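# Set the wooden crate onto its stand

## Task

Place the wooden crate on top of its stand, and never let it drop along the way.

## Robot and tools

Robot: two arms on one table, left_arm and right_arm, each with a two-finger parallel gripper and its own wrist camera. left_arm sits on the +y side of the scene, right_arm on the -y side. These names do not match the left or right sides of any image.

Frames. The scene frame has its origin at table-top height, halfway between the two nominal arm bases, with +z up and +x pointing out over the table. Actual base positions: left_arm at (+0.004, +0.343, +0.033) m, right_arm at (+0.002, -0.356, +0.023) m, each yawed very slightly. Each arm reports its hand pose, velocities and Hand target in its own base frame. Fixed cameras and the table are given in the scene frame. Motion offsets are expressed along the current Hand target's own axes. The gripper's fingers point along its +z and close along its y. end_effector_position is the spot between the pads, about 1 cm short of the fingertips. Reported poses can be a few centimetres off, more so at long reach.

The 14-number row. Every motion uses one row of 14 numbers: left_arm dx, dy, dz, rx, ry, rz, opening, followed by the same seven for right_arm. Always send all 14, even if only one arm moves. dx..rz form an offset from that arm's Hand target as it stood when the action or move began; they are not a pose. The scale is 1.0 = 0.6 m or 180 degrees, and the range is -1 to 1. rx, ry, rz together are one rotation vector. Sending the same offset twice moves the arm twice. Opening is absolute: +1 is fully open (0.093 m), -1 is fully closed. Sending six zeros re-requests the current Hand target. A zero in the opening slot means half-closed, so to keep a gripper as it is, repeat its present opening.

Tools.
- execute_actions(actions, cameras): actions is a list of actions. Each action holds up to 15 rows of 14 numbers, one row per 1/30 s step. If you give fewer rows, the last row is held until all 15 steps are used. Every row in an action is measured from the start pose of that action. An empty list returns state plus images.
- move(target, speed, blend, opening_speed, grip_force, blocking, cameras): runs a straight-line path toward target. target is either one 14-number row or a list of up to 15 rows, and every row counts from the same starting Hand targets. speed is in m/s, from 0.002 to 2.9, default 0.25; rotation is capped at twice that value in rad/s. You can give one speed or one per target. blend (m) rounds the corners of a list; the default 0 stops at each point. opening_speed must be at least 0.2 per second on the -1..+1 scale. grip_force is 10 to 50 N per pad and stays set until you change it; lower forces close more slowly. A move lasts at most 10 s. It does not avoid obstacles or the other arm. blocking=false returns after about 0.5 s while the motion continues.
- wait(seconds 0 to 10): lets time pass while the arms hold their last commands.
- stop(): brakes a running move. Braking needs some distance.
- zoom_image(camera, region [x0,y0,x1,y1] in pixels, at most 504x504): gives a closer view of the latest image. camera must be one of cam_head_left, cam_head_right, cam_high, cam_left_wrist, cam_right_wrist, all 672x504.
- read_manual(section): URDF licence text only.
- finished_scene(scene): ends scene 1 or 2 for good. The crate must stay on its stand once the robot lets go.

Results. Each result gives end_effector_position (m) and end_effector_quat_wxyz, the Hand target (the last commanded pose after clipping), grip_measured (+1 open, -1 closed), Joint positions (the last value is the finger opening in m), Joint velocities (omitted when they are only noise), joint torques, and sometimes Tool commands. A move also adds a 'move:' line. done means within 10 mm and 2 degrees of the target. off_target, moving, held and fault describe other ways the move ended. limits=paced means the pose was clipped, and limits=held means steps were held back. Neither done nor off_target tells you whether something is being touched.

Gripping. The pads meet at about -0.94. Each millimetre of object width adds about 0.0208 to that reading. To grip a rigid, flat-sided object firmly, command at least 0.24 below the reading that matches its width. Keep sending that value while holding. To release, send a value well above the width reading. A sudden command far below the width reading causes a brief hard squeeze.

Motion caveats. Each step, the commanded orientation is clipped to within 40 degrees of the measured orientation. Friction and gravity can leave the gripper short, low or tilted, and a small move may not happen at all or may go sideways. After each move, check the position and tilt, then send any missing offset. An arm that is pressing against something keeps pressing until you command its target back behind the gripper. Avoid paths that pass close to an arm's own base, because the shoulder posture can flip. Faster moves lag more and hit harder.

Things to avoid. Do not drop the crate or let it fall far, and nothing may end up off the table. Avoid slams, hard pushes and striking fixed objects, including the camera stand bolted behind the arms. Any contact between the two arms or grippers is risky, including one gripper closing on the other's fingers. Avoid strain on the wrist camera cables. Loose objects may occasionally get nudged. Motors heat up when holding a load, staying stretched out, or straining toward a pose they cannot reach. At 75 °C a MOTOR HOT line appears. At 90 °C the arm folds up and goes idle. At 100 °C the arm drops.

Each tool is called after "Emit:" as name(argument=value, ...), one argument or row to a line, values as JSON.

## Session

Emit:
execute_actions(
  actions=[],
)

Emit:
zoom_image(
  camera="cam_head_left",
  region=[50, 150, 450, 400],
)

Emit:
zoom_image(
  camera="cam_high",
  region=[130, 50, 430, 450],
)

Scene clock: 0.00 s.
left_arm: end_effector_position=(+0.3931, -0.0118, +0.0844) grip_measured=+1.000 end_effector_quat_wxyz=(+0.569, +0.015, +0.822, +0.004) | right_arm: end_effector_position=(+0.3792, +0.0057, +0.1064) grip_measured=+1.000 end_effector_quat_wxyz=(+0.587, -0.051, +0.803, +0.090)
Joint positions: left_arm=[-0.043 1.583 0.376 0.846 -0.029 0.014 0.093] | right_arm=[-0.128 1.482 0.342 0.823 -0.327 -0.016 0.093]
Joint velocities: within noise
Joint torques (N m): no reading
Heat: left arm: 24 °C; right arm: 27 °C.
Hand target: left_arm +0.3961, -0.0119, +0.0913; +0.577, +0.015, +0.817, +0.004 | right_arm +0.3817, +0.0054, +0.1124; +0.594, -0.052, +0.798, +0.089
Tool commands: left_gripper/opening=+1.0 right_gripper/opening=+1.0
camera_calibration:
cam_left_wrist: T_world_to_cam=[[-0.0223816, -0.999365, -0.0277301, -0.00143422], [-0.705273, 0.0354419, -0.708049, 0.377356], [0.708582, 0.00370998, -0.705619, -0.137731], [0, 0, 0, 1]] pos_world=[0.363701, -0.0142966, 0.169961]
cam_right_wrist: T_world_to_cam=[[0.184261, -0.980848, -0.0631317, -0.0597052], [-0.671684, -0.0787684, -0.736638, 0.372703], [0.717557, 0.178138, -0.673334, -0.114381], [0, 0, 0, 1]] pos_world=[0.343414, -0.00882889, 0.193761]

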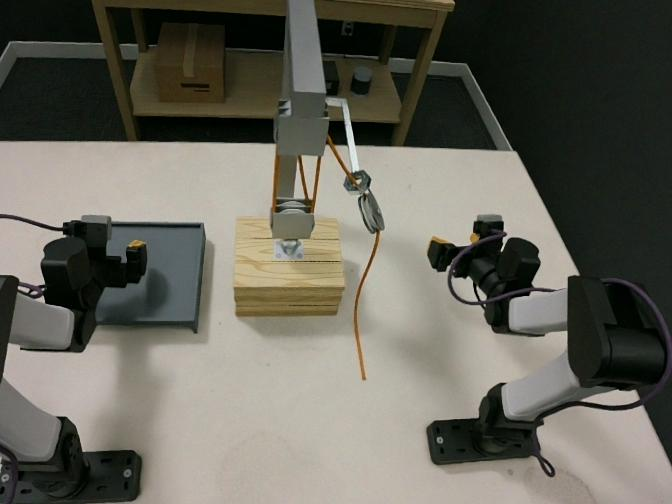

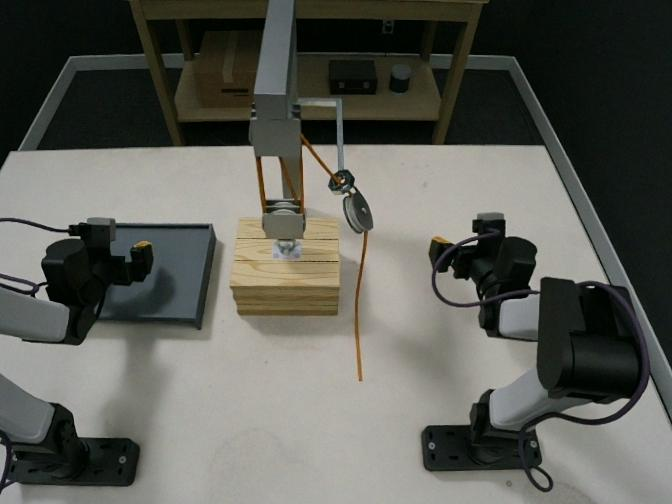

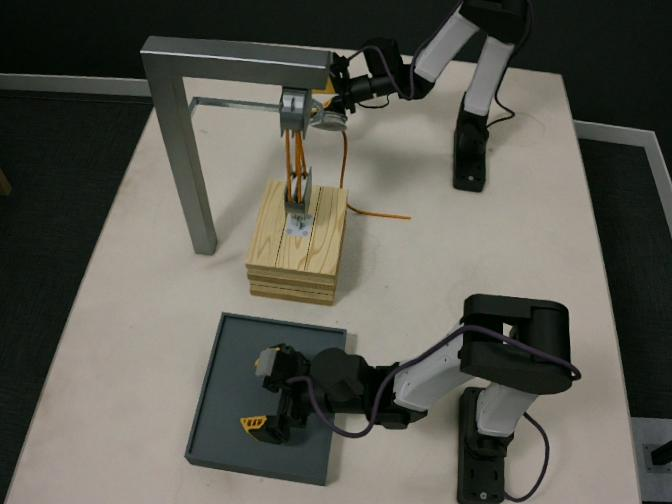

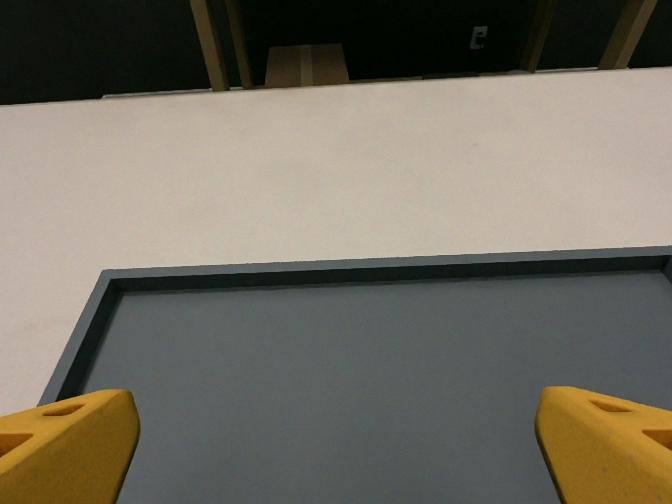

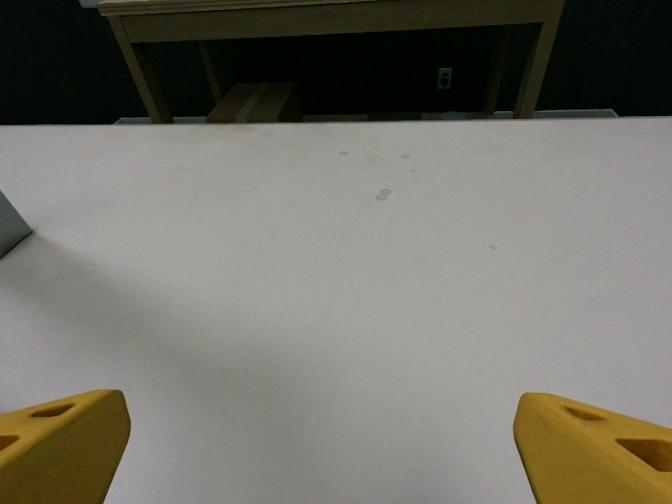

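Scaled by 1.260 from the camera's 672x504 image, which has a finer 960x720 frame.

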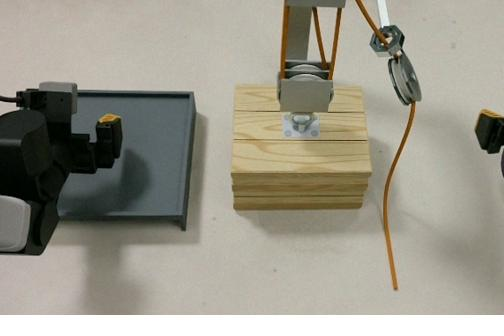

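Scaled by 1.260 from the camera's 672x504 image, which has a finer 960x720 frame.

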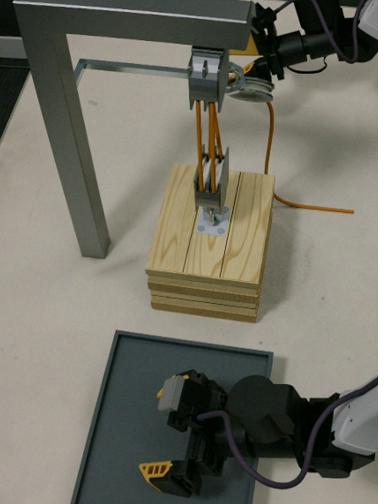

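Emit:
move(
  target=[
    [0.022,0.146,-0.026,0.078,0.276,-0.036,0.5,-0.003,0.332,-0.242,-0.075,-0.087,-0.037,1],
    [0.022,0.146,-0.026,0.078,0.276,-0.036,0.5,-0.031,0.381,-0.07,-0.075,-0.087,-0.037,1],
  ],
  speed=[0.25,0.15],
  cameras=["all"],
)

Scene clock: 20.07 s.
left_arm: end_effector_position=(+0.3727, +0.0746, +0.0821) grip_measured=+0.501 end_effector_quat_wxyz=(+0.169, +0.029, +0.978, -0.115) | right_arm: end_effector_position=(+0.2992, +0.2144, +0.1505) grip_measured=+1.000 end_effector_quat_wxyz=(+0.681, -0.153, +0.701, +0.146)
Joint positions: left_arm=[0.345 1.785 1.292 -0.837 0.338 0.363 0.069] | right_arm=[0.781 1.521 0.227 1.261 0.354 0.007 0.093]
Joint torques (N m): left_arm=[0.87 -6.24 9.4 0.82 0.5 0.19] | right_arm=[-0.29 -2.88 6.76 2.18 -0.19 -0.05]
Heat: left arm: 28 °C; right arm: 30 °C.
Hand target: left_arm +0.3788, +0.0762, +0.0860; +0.175, +0.035, +0.977, -0.119 | right_arm +0.3046, +0.2202, +0.1602; +0.691, -0.155, +0.690, +0.153
Off the commanded pose: left_arm 0.007 m, 1 deg | right_arm 0.013 m, 2 deg.
move: off_target (right_arm)
camera_calibration:
cam_left_wrist: T_world_to_cam=[[-0.100182, -0.971451, 0.21505, 0.091461], [-0.990791, 0.117191, 0.0678238, 0.394815], [-0.0910893, -0.206275, -0.974245, 0.210534], [0, 0, 0, 1]] pos_world=[0.419519, 0.0860092, 0.158665]
cam_right_wrist: T_world_to_cam=[[0.406271, -0.913436, 0.0240428, 0.0685883], [-0.405271, -0.203711, -0.891211, 0.338208], [0.818962, 0.352329, -0.452951, -0.165288], [0, 0, 0, 1]] pos_world=[0.244565, 0.189784, 0.224898]

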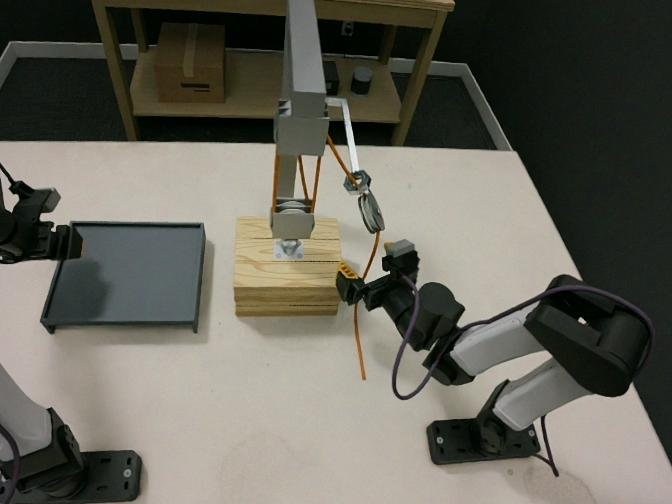

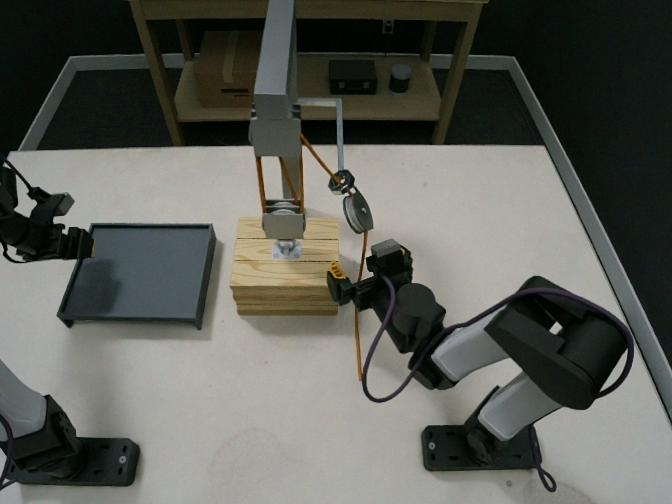

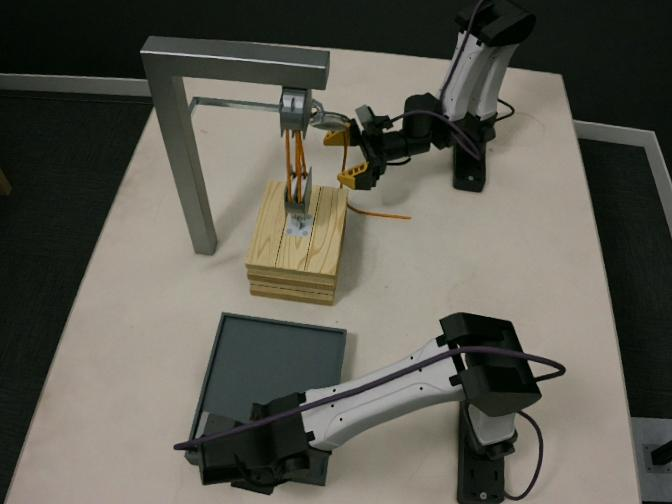

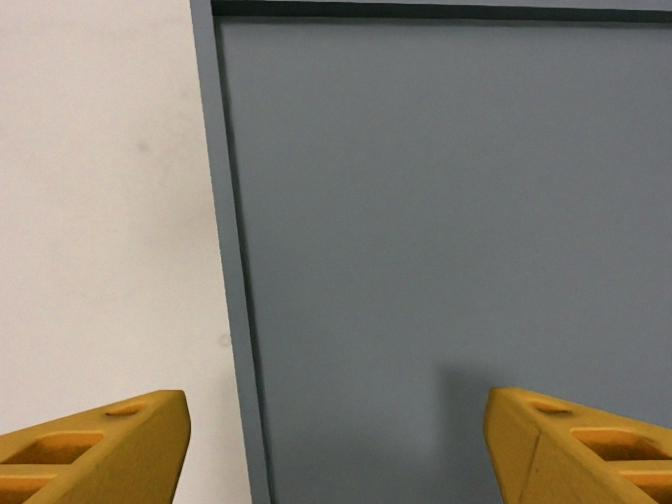

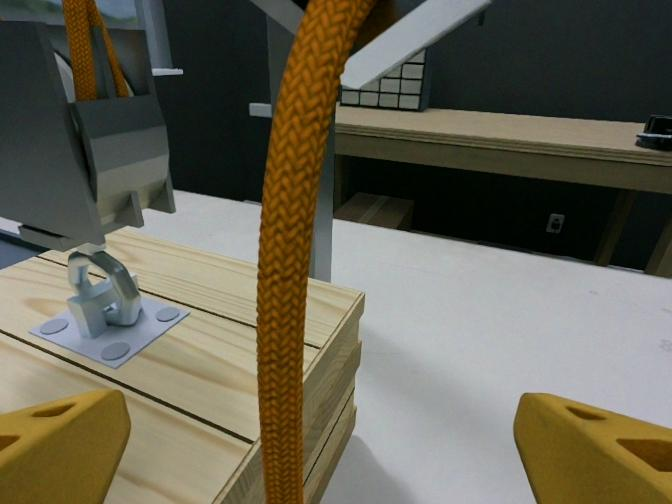

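Emit:
move(
  target=[
    [0.001,0.032,-0.008,0,0,0,0.5,0,0,0,0,0,0,-1],
    [0.039,0.057,0.092,0,0,0,0.5,0,0,0,0,0,0,-1],
    [0.039,0.057,0.092,0,0,0,-1,0,0,0,0,0,0,-1],
  ],
  speed=0.08,
  cameras=["cam_left_wrist","cam_right_wrist","cam_high"],
)

Scene clock: 33.53 s.
left_arm: end_effector_position=(+0.3764, +0.0888, +0.0264) grip_measured=-0.726 end_effector_quat_wxyz=(+0.174, +0.010, +0.973, -0.151) | right_arm: end_effector_position=(+0.2991, +0.2145, +0.1506) grip_measured=-0.961 end_effector_quat_wxyz=(+0.681, -0.154, +0.701, +0.146)
Joint positions: left_arm=[0.409 1.911 1.206 -0.657 0.418 0.386 0.01] | right_arm=[0.781 1.521 0.227 1.262 0.354 0.007 0]
Joint torques (N m): left_arm=[-0.06 -7.06 6.15 1.11 -0.28 0.57] | right_arm=[-0.28 -2.89 6.82 2.21 -0.2 -0.06]
Heat: left arm: 28 °C; right arm: 31 °C.
Hand target: left_arm +0.3791, +0.0966, +0.0201; +0.175, +0.035, +0.977, -0.118 | right_arm +0.3046, +0.2202, +0.1601; +0.691, -0.155, +0.690, +0.153
Off the commanded pose: left_arm 0.010 m, 5 deg | right_arm 0.012 m, 2 deg.
move: off_target (left_arm, right_arm)
camera_calibration:
cam_left_wrist: T_world_to_cam=[[-0.0765351, -0.954217, 0.289157, 0.105149], [-0.993843, 0.0963114, 0.0547736, 0.403976], [-0.080115, -0.283185, -0.955713, 0.161726], [0, 0, 0, 1]] pos_world=[0.422493, 0.107225, 0.102032]
cam_right_wrist: T_world_to_cam=[[0.406623, -0.913275, 0.0242316, 0.0684286], [-0.404788, -0.203878, -0.891392, 0.338161], [0.819026, 0.352652, -0.452584, -0.165448], [0, 0, 0, 1]] pos_world=[0.244565, 0.189783, 0.224897]
Images, in order (width x height): cam_high 672x504, cam_left_wrist 672x504, cam_right_wrist 672x504.

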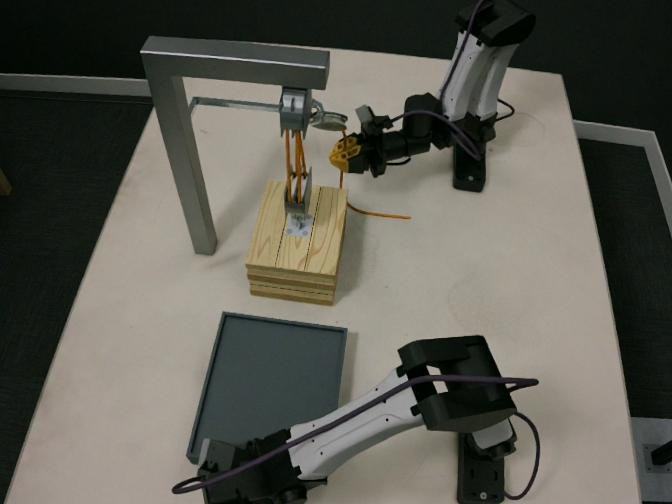

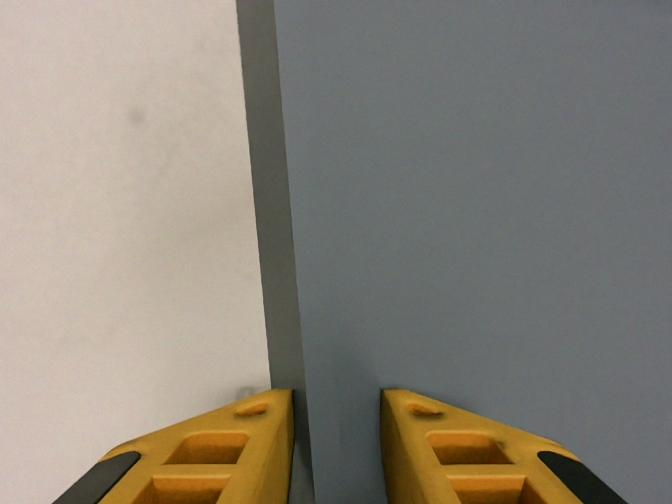

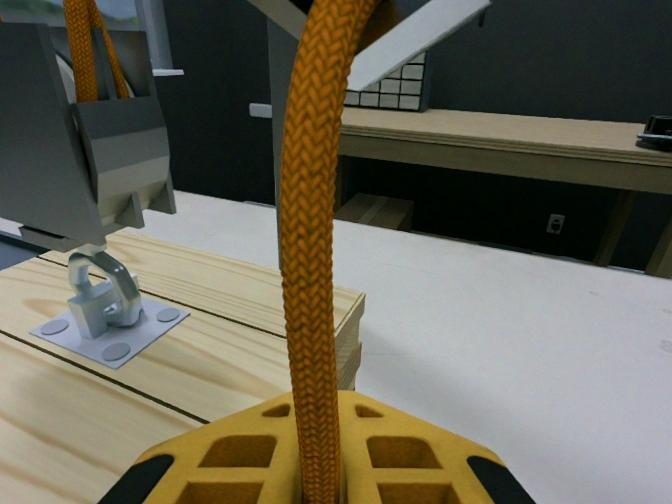

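Emit:
move(
  target=[
    [0,0,0,0,0,0,-1,0.017,-0.385,-0.042,0.06,0.08,-0.135,-1],
    [0,0,0,0,0,0,-1,0.008,-0.852,-0.223,0.123,0.158,-0.27,-1],
  ],
  speed=0.09,
  blend=[0.05,0],
  cameras=["cam_head_left","cam_high"],
)

Scene clock: 47.17 s.
left_arm: end_effector_position=(+0.3764, +0.0888, +0.0263) grip_measured=-0.712 end_effector_quat_wxyz=(+0.174, +0.010, +0.973, -0.151) | right_arm: end_effector_position=(+0.3407, -0.1393, +0.1882) grip_measured=-0.961 end_effector_quat_wxyz=(+0.667, -0.457, +0.582, -0.090)
Joint positions: left_arm=[0.409 1.911 1.206 -0.658 0.418 0.386 0.011] | right_arm=[-0.852 1.579 0.75 0.362 -1.362 -1.259 0]
Joint torques (N m): left_arm=[0.02 -7.17 6.01 1.08 -0.29 0.52] | right_arm=[-12.68 -1.26 12.07 1.74 4.23 0.15]
Heat: left arm: 28 °C; right arm: 33 °C.
Hand target: left_arm +0.3790, +0.0966, +0.0201; +0.175, +0.035, +0.977, -0.118 | right_arm +0.4007, -0.2995, +0.1564; +0.524, -0.321, +0.725, -0.311
Off the commanded pose: left_arm 0.010 m, 5 deg | right_arm 0.174 m, 38 deg.
move: off_target (left_arm, right_arm)
Images, in order (width x height): cam_head_left 672x504, cam_high 672x504.

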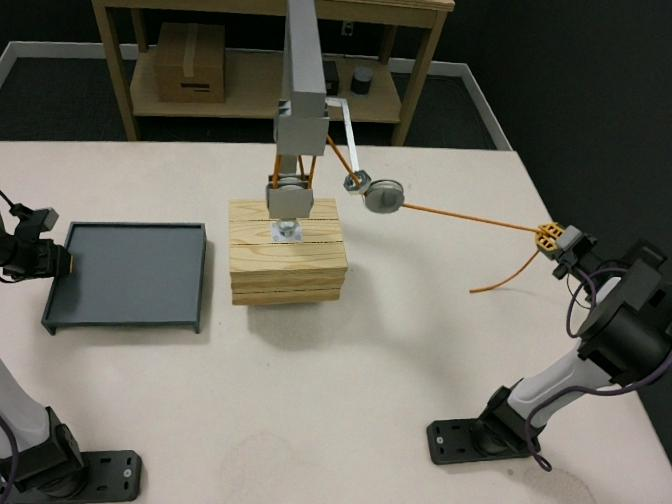

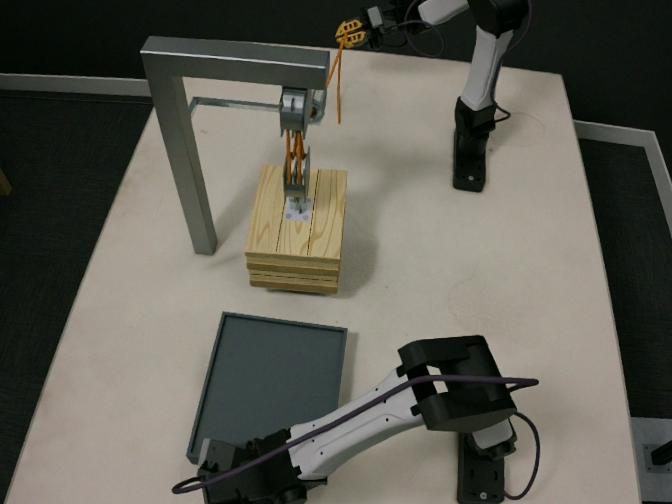

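Emit:
move(
  target=[
    [0,0,0,0,0,0,-1,0.313,-0.235,0.083,0,0,0,-1],
    [0,0,0,0,0,0,-1,0.187,-0.095,-0.11,0,0,0,-1],
  ],
  speed=[0.1,0.07],
  cameras=["cam_head_left","cam_high"],
)

Scene clock: 59.43 s.
left_arm: end_effector_position=(+0.3764, +0.0888, +0.0263) grip_measured=-0.712 end_effector_quat_wxyz=(+0.174, +0.010, +0.973, -0.151) | right_arm: end_effector_position=(+0.3344, -0.3513, +0.1603) grip_measured=-0.961 end_effector_quat_wxyz=(+0.603, -0.374, +0.677, -0.196)
Joint positions: left_arm=[0.409 1.911 1.206 -0.658 0.418 0.386 0.011] | right_arm=[-1.148 2.027 1.34 -0.028 -1.268 -1.51 0]
Joint torques (N m): left_arm=[-0.01 -7.12 6.09 1.08 -0.28 0.57] | right_arm=[-5.42 -10.74 6.75 2.21 1.68 0.4]
Heat: left arm: 28 °C; right arm: 36 °C.
Hand target: left_arm +0.3790, +0.0966, +0.0201; +0.175, +0.035, +0.977, -0.118 | right_arm +0.3180, -0.4150, +0.1555; +0.524, -0.322, +0.725, -0.311
Off the commanded pose: left_arm 0.010 m, 5 deg | right_arm 0.066 m, 18 deg.
elbow stopped short (right arm): the move would have taken joint 3 (elbow) straighter than the controller allows.
move: off_target (left_arm, right_arm)
Images, in order (width x height): cam_head_left 672x504, cam_high 672x504.

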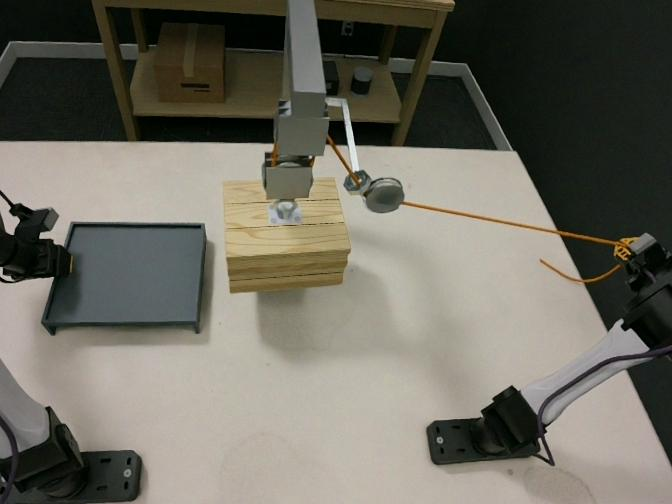

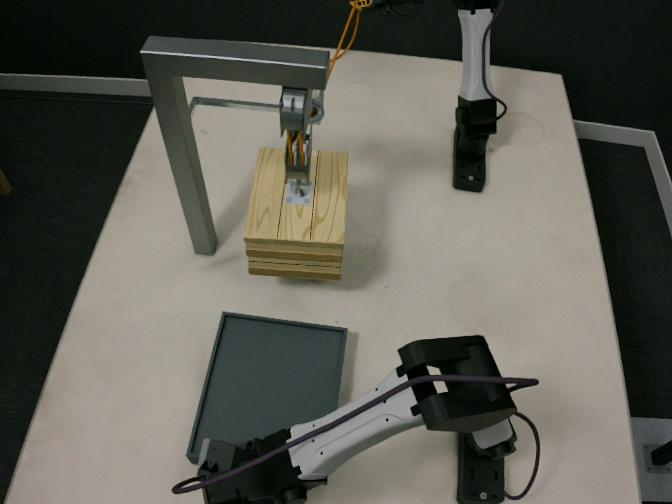

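Emit:
move(
  target=[0.004,-0.327,0.07,0,0,0,-1,0,0,0,0,0,0,-1],
  speed=0.08,
  cameras=["cam_head_left","cam_high","cam_left_wrist"],
)

Scene clock: 66.70 s.
left_arm: end_effector_position=(+0.3744, -0.1023, +0.0271) grip_measured=-0.712 end_effector_quat_wxyz=(+0.176, +0.016, +0.974, -0.141) | right_arm: end_effector_position=(+0.3342, -0.3510, +0.1586) grip_measured=-0.961 end_effector_quat_wxyz=(+0.605, -0.372, +0.676, -0.198)
Joint positions: left_arm=[-0.172 1.779 1.019 -0.41 0.22 -0.185 0.011] | right_arm=[-1.148 2.026 1.323 0.01 -1.268 -1.491 0]
Joint torques (N m): left_arm=[-1.69 -7.75 5.38 1.1 -0.32 0.31] | right_arm=[-5.41 -10.91 6.72 2.18 1.74 0.37]
Heat: left arm: 28 °C; right arm: 37 °C.
Hand target: left_arm +0.3691, -0.1039, +0.0241; +0.175, +0.035, +0.977, -0.119 | right_arm +0.3180, -0.4150, +0.1555; +0.524, -0.322, +0.725, -0.311
Off the commanded pose: left_arm 0.006 m, 3 deg | right_arm 0.066 m, 18 deg.
move: off_target (left_arm, right_arm)
camera_calibration:
cam_left_wrist: T_world_to_cam=[[-0.0844257, -0.959571, 0.268508, -0.0745099], [-0.99345, 0.101885, 0.0517405, 0.420926], [-0.0770055, -0.262381, -0.961887, 0.109325], [0, 0, 0, 1]] pos_world=[0.420297, -0.0856985, 0.103386]
Images, in order (width x height): cam_head_left 672x504, cam_high 672x504, cam_left_wrist 672x504.

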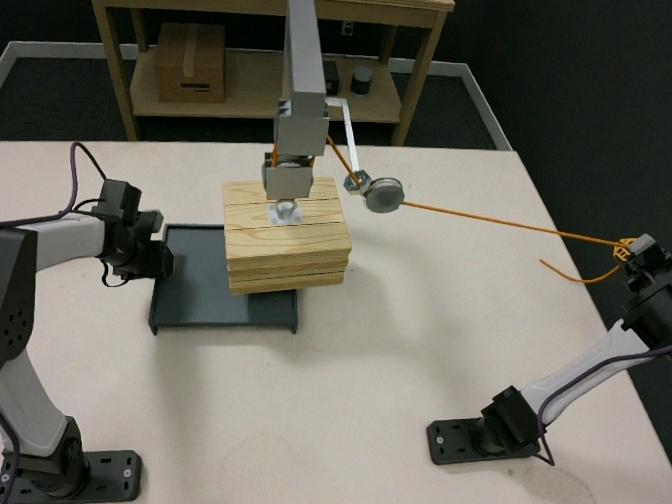

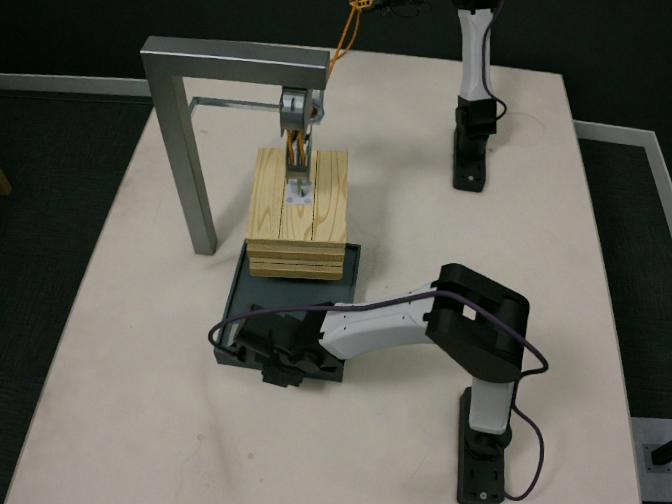

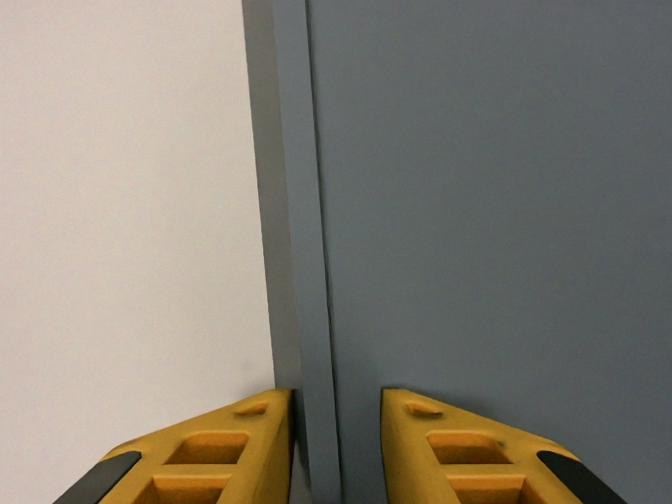

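Emit:
move(
  target=[0.02,-0.198,0.036,0,0,-0.032,-1,0,0,0,0,0,0,-1],
  speed=0.06,
  cameras=["cam_head_left","cam_high","cam_left_wrist"],
)

Emit:
zoom_image(
  camera="cam_high",
  region=[200, 130, 400, 340],
)

Emit:
zoom_image(
  camera="cam_head_left",
  region=[170, 150, 400, 350],
)

Scene clock: 80.57 s.
left_arm: end_effector_position=(+0.3522, -0.2143, +0.0286) grip_measured=-0.712 end_effector_quat_wxyz=(+0.169, -0.027, +0.976, -0.134) | right_arm: end_effector_position=(+0.3342, -0.3507, +0.1589) grip_measured=-0.961 end_effector_quat_wxyz=(+0.605, -0.373, +0.675, -0.198)
Joint positions: left_arm=[-0.527 1.834 1.099 -0.403 0.048 -0.593 0.011] | right_arm=[-1.148 2.026 1.323 0.01 -1.271 -1.491 0]
Joint torques (N m): left_arm=[-1.98 -5.49 8.76 1.14 -0.14 0.08] | right_arm=[-5.44 -10.95 6.78 2.17 1.76 0.37]
Heat: left arm: 29 °C; right arm: 37 °C.
Hand target: left_arm +0.3519, -0.2240, +0.0261; +0.169, -0.014, +0.977, -0.127 | right_arm +0.3180, -0.4150, +0.1555; +0.524, -0.322, +0.725, -0.311
Off the commanded pose: left_arm 0.010 m, 2 deg | right_arm 0.066 m, 18 deg.
move: off_target (right_arm)
camera_calibration:
cam_left_wrist: T_world_to_cam=[[0.00273211, -0.963121, 0.269056, -0.215798], [-0.99691, 0.0185006, 0.0763483, 0.392829], [-0.0785103, -0.268433, -0.960094, 0.0787492], [0, 0, 0, 1]] pos_world=[0.398388, -0.193968, 0.103676]
Images, in order (width x height): cam_head_left 672x504, cam_high 672x504, cam_left_wrist 672x504.

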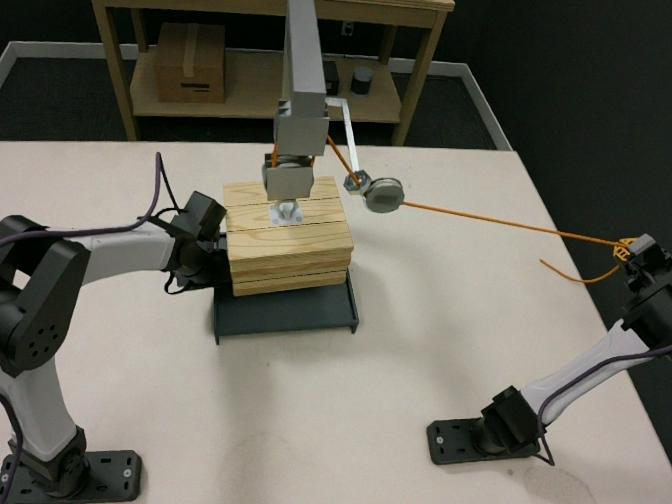

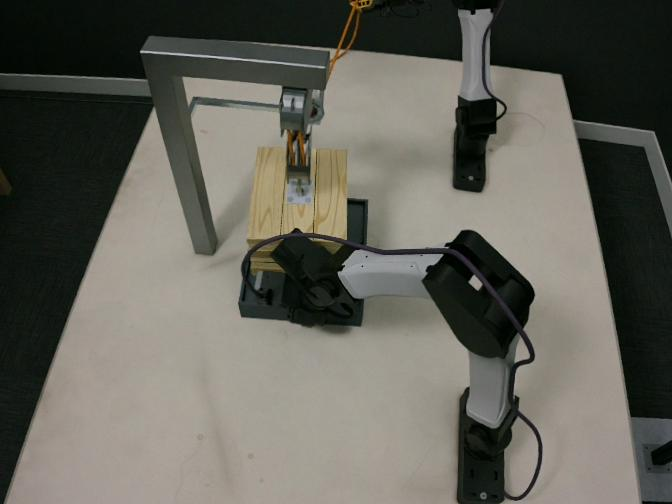

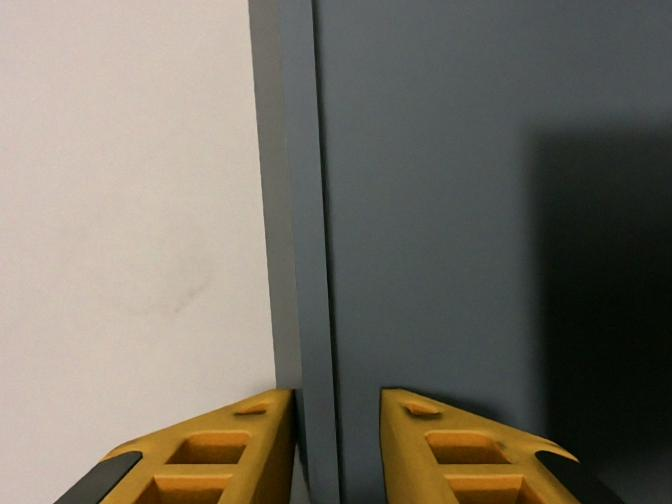

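Scaled by 2.400 from the camera's 672x504 image, which has a finer 960x720 frame.

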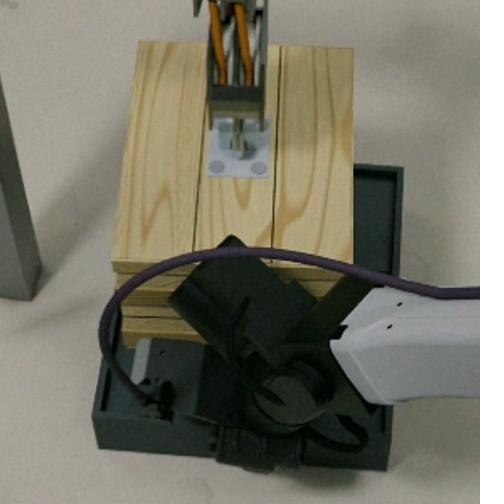

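Scaled by 2.191 from the camera's 672x504 image, which has a finer 960x720 frame.

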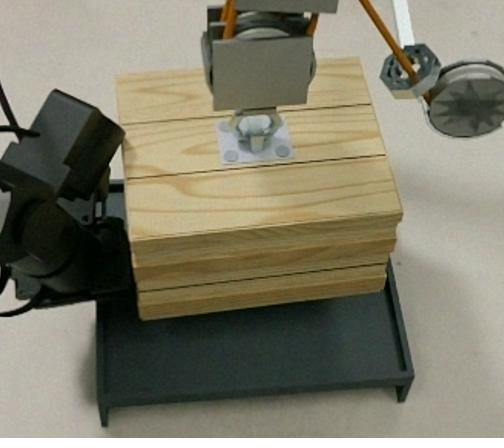

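Emit:
move(
  target=[-0.017,-0.018,0.01,0,0,-0.022,-1,0,0,0,0,0,0,-1],
  speed=0.05,
  cameras=["cam_head_left","cam_high"],
)

Emit:
zoom_image(
  camera="cam_high",
  region=[200, 130, 400, 340],
)

Emit:
zoom_image(
  camera="cam_head_left",
  region=[170, 150, 400, 350],
)

Scene clock: 87.67 s.
left_arm: end_effector_position=(+0.3562, -0.2195, +0.0286) grip_measured=-0.712 end_effector_quat_wxyz=(+0.152, -0.041, +0.979, -0.131) | right_arm: end_effector_position=(+0.3341, -0.3501, +0.1617) grip_measured=-0.961 end_effector_quat_wxyz=(+0.606, -0.374, +0.673, -0.199)
Joint positions: left_arm=[-0.531 1.873 1.164 -0.46 0.054 -0.626 0.011] | right_arm=[-1.148 2.02 1.323 0.01 -1.273 -1.491 0]
Joint torques (N m): left_arm=[-2.62 -4.98 9.54 1.42 -0.2 -0.4] | right_arm=[-5.48 -10.52 6.69 2.16 1.78 0.36]
Heat: left arm: 29 °C; right arm: 38 °C.
Hand target: left_arm +0.3634, -0.2351, +0.0267; +0.164, -0.048, +0.976, -0.133 | right_arm +0.3180, -0.4150, +0.1556; +0.524, -0.322, +0.725, -0.311
Off the commanded pose: left_arm 0.017 m, 2 deg | right_arm 0.067 m, 18 deg.
move: off_target (left_arm, right_arm)
Images, in order (width x height): cam_head_left 672x504, cam_high 672x504.

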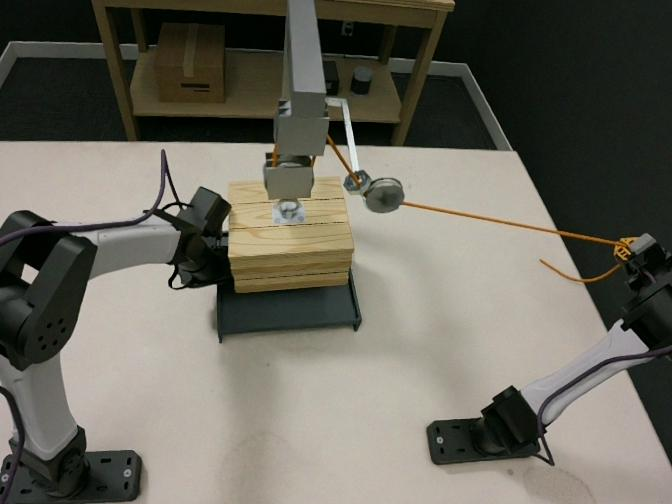

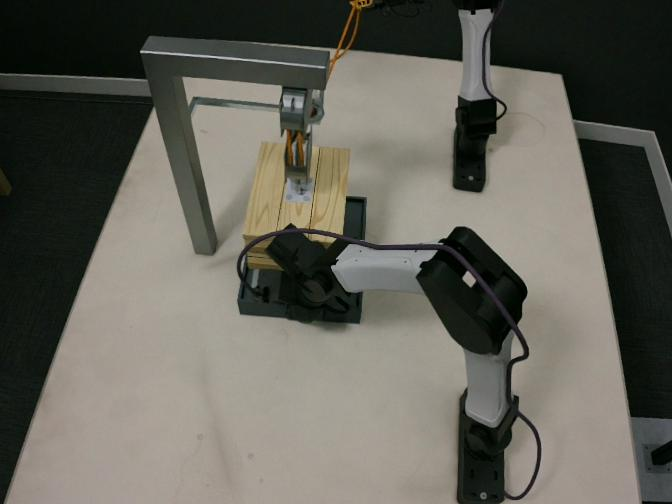

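Scaled by 2.400 from the camera's 672x504 image, which has a finer 960x720 frame.

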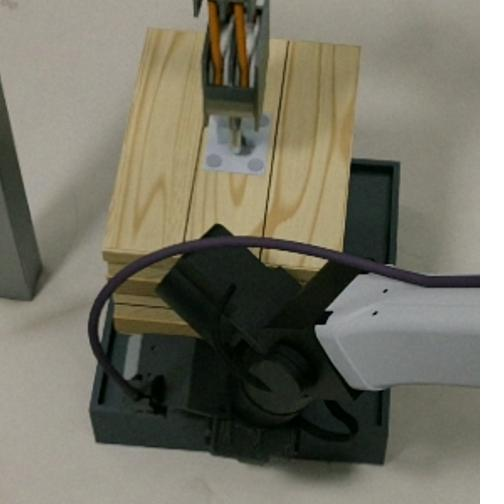

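Scaled by 2.191 from the camera's 672x504 image, which has a finer 960x720 frame.

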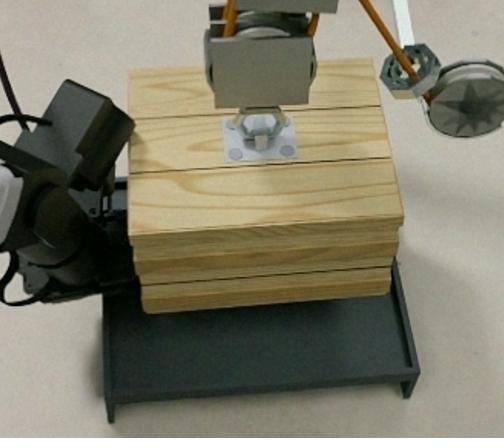

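Emit:
move(
  target=[
    [0,0,0,0,0,0,0.3,0,0,0,0,0,0,-1],
    [-0.018,0.002,-0.05,0,0,0,0.3,0,0,0,0,0,0,-1],
    [-0.057,0.062,-0.2,0,0,0,0.3,0,0,0,0,0,0,-1],
    [0.228,0.061,-0.297,0,0,0,0.3,0,0,0,0,0,0,-1],
  ],
  speed=[0.05,0.05,0.12,0.2],
  blend=[0,0.01,0.03,0],
  cameras=["cam_head_left","cam_high"],
)

Emit:
zoom_image(
  camera="cam_high",
  region=[200, 130, 400, 340],
)

Emit:
zoom_image(
  camera="cam_head_left",
  region=[170, 150, 400, 350],
)

Scene clock: 103.30 s.
left_arm: end_effector_position=(+0.1746, -0.1783, +0.1370) grip_measured=+0.299 end_effector_quat_wxyz=(+0.161, -0.042, +0.976, -0.137) | right_arm: end_effector_position=(+0.3340, -0.3486, +0.1628) grip_measured=-0.961 end_effector_quat_wxyz=(+0.610, -0.376, +0.670, -0.197)
Joint positions: left_arm=[-0.846 1.093 0.892 -0.95 -0.075 -0.917 0.06] | right_arm=[-1.148 2.02 1.323 0.01 -1.284 -1.491 0]
Joint torques (N m): left_arm=[-0.25 -3.19 6.8 1.14 -0.26 -0.11] | right_arm=[-5.57 -10.55 6.74 2.11 1.87 0.33]
Heat: left arm: 31 °C; right arm: 41 °C.
Hand target: left_arm +0.1734, -0.1752, +0.1367; +0.164, -0.048, +0.976, -0.133 | right_arm +0.3180, -0.4150, +0.1555; +0.524, -0.322, +0.725, -0.311
Off the commanded pose: left_arm 0.003 m, 1 deg | right_arm 0.069 m, 19 deg.
move: off_target (right_arm)
Images, in order (width x height): cam_head_left 672x504, cam_high 672x504.

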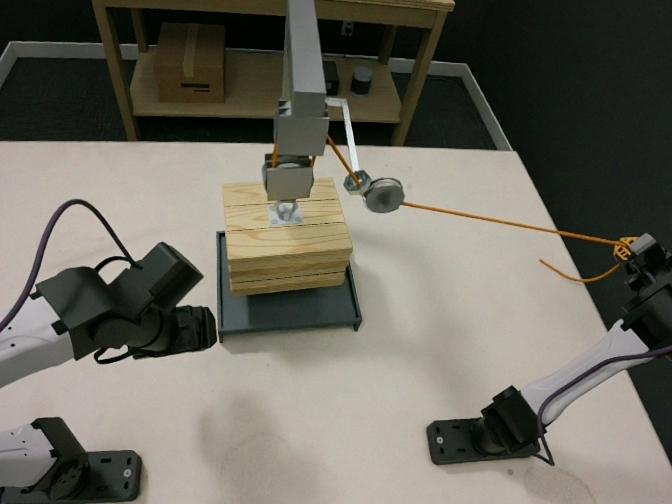

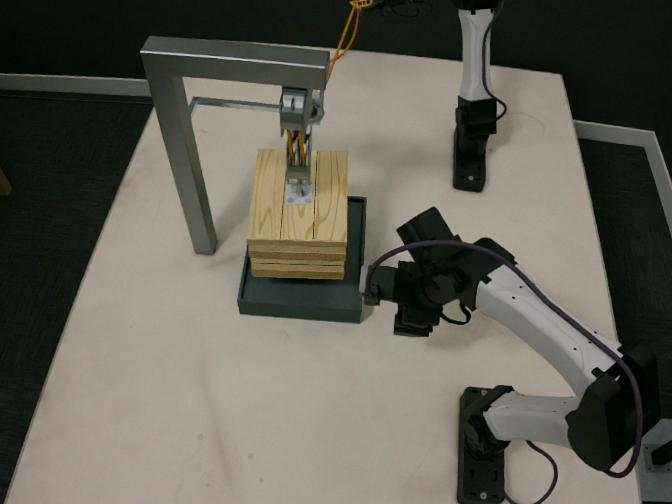

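Scaled by 2.400 from the camera's 672x504 image, which has a finer 960x720 frame.

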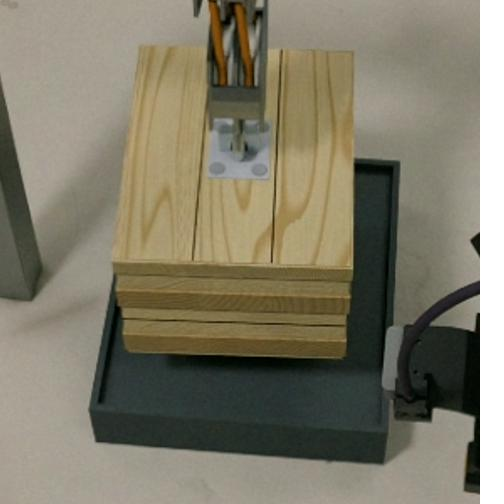

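Scaled by 2.191 from the camera's 672x504 image, which has a finer 960x720 frame.

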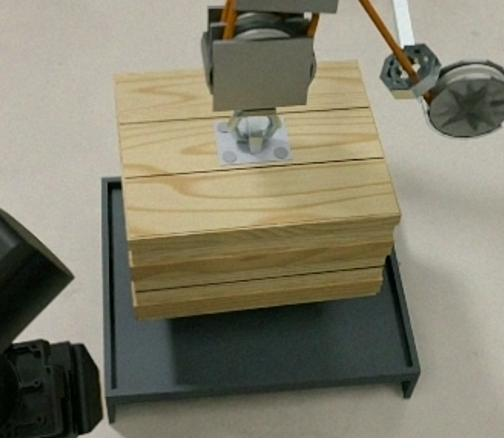

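Emit:
move(
  target=[
    [0.057,-0.379,0.163,-0.019,-0.079,0.154,-1,0,0,0,0,0,0,-1],
    [0.102,-0.339,0.297,-0.019,-0.079,0.154,-1,0,0,0,0,0,0,-1],
    [0,-0.344,0.333,-0.019,-0.079,0.154,-1,0,0,0,0,0,0,-1],
  ],
  speed=[0.2,0.1,0.05],
  blend=[0.02,0.01,0],
  cameras=["cam_head_left","cam_high"],
)

Emit:
zoom_image(
  camera="cam_high",
  region=[200, 130, 400, 340],
)

Emit:
zoom_image(
  camera="cam_head_left",
  region=[170, 150, 400, 350],
)

Scene clock: 116.13 s.
left_arm: end_effector_position=(+0.2351, -0.4116, +0.0102) grip_measured=-0.986 end_effector_quat_wxyz=(+0.297, +0.173, +0.938, -0.040) | right_arm: end_effector_position=(+0.3340, -0.3485, +0.1629) grip_measured=-0.961 end_effector_quat_wxyz=(+0.610, -0.376, +0.669, -0.197)
Joint positions: left_arm=[-1.211 2.119 1.371 -0.41 -0.463 -0.748 0] | right_arm=[-1.148 2.02 1.323 0.01 -1.285 -1.491 0]
Joint torques (N m): left_arm=[2.65 -7.43 9.35 1.51 -0.26 0.18] | right_arm=[-5.59 -10.55 6.76 2.1 1.87 0.32]
Heat: left arm: 31 °C; right arm: 42 °C.
Hand target: left_arm +0.2501, -0.4221, +0.0117; +0.308, +0.166, +0.935, -0.054 | right_arm +0.3180, -0.4150, +0.1555; +0.524, -0.322, +0.725, -0.311
Off the commanded pose: left_arm 0.018 m, 2 deg | right_arm 0.069 m, 19 deg.
move: off_target (left_arm, right_arm)
Images, in order (width x height): cam_head_left 672x504, cam_high 672x504.

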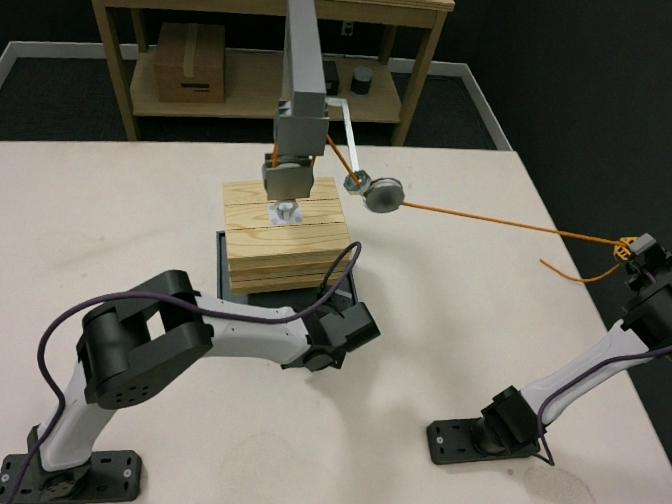

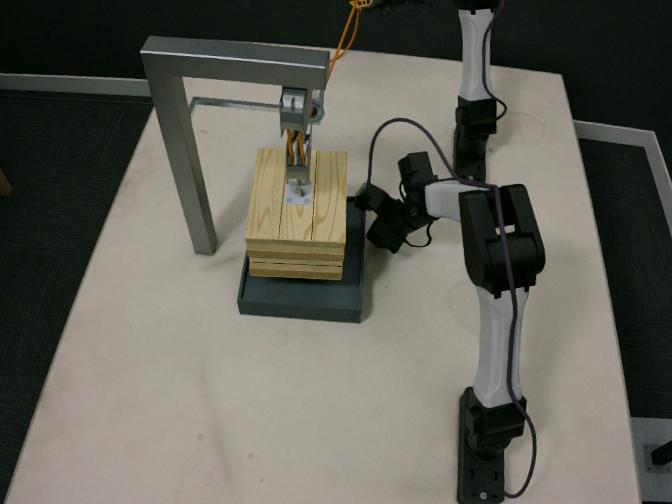

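Scaled by 2.400 from the camera's 672x504 image, which has a finer 960x720 frame.

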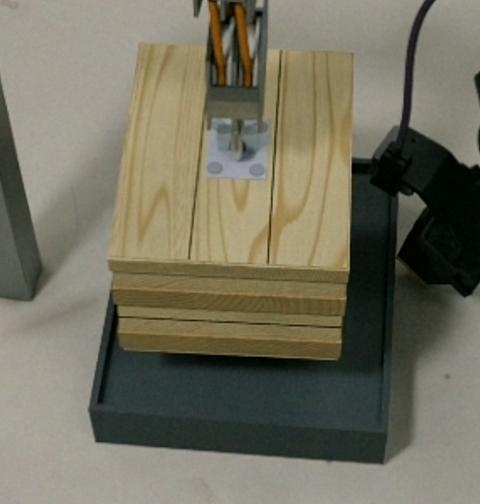

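Scaled by 2.191 from the camera's 672x504 image, which has a finer 960x720 frame.

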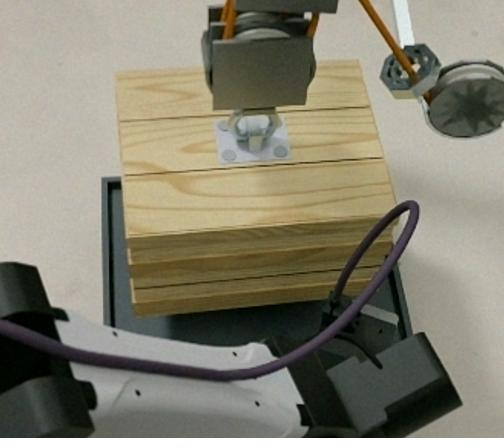

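Emit:
move(
  target=[-0.0277,0.0126,0.0205,0,0,0,-1,0,0,0,0,0,0,-1],
  speed=0.05,
  cameras=["cam_high"],
)

Emit:
zoom_image(
  camera="cam_high",
  region=[200, 130, 400, 340],
)

Scene clock: 119.50 s.
left_arm: end_effector_position=(+0.2536, -0.4172, +0.0109) grip_measured=-0.986 end_effector_quat_wxyz=(+0.293, +0.176, +0.938, -0.050) | right_arm: end_effector_position=(+0.3340, -0.3485, +0.1629) grip_measured=-0.961 end_effector_quat_wxyz=(+0.610, -0.376, +0.669, -0.197)
Joint positions: left_arm=[-1.167 2.145 1.415 -0.398 -0.425 -0.699 0] | right_arm=[-1.148 2.02 1.323 0.01 -1.285 -1.491 0]
Joint torques (N m): left_arm=[2.92 -7.66 9.2 1.55 -0.4 0.2] | right_arm=[-5.59 -10.55 6.72 2.1 1.87 0.32]
Heat: left arm: 31 °C; right arm: 43 °C.
Hand target: left_arm +0.2720, -0.4222, +0.0116; +0.308, +0.166, +0.935, -0.054 | right_arm +0.3180, -0.4150, +0.1555; +0.524, -0.322, +0.725, -0.311
Off the commanded pose: left_arm 0.019 m, 2 deg | right_arm 0.069 m, 19 deg.
move: off_target (left_arm, right_arm)
Images, in order (width x height): cam_high 672x504.

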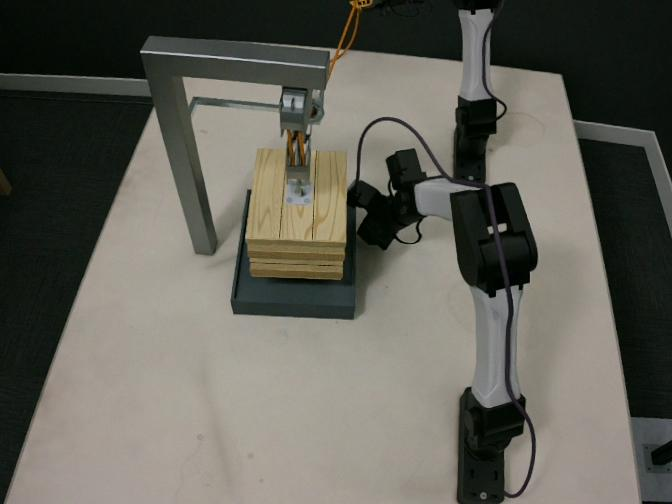

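Scaled by 2.400 from the camera's 672x504 image, which has a finer 960x720 frame.

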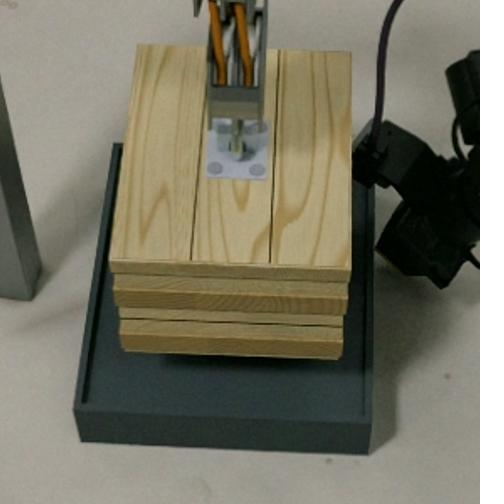

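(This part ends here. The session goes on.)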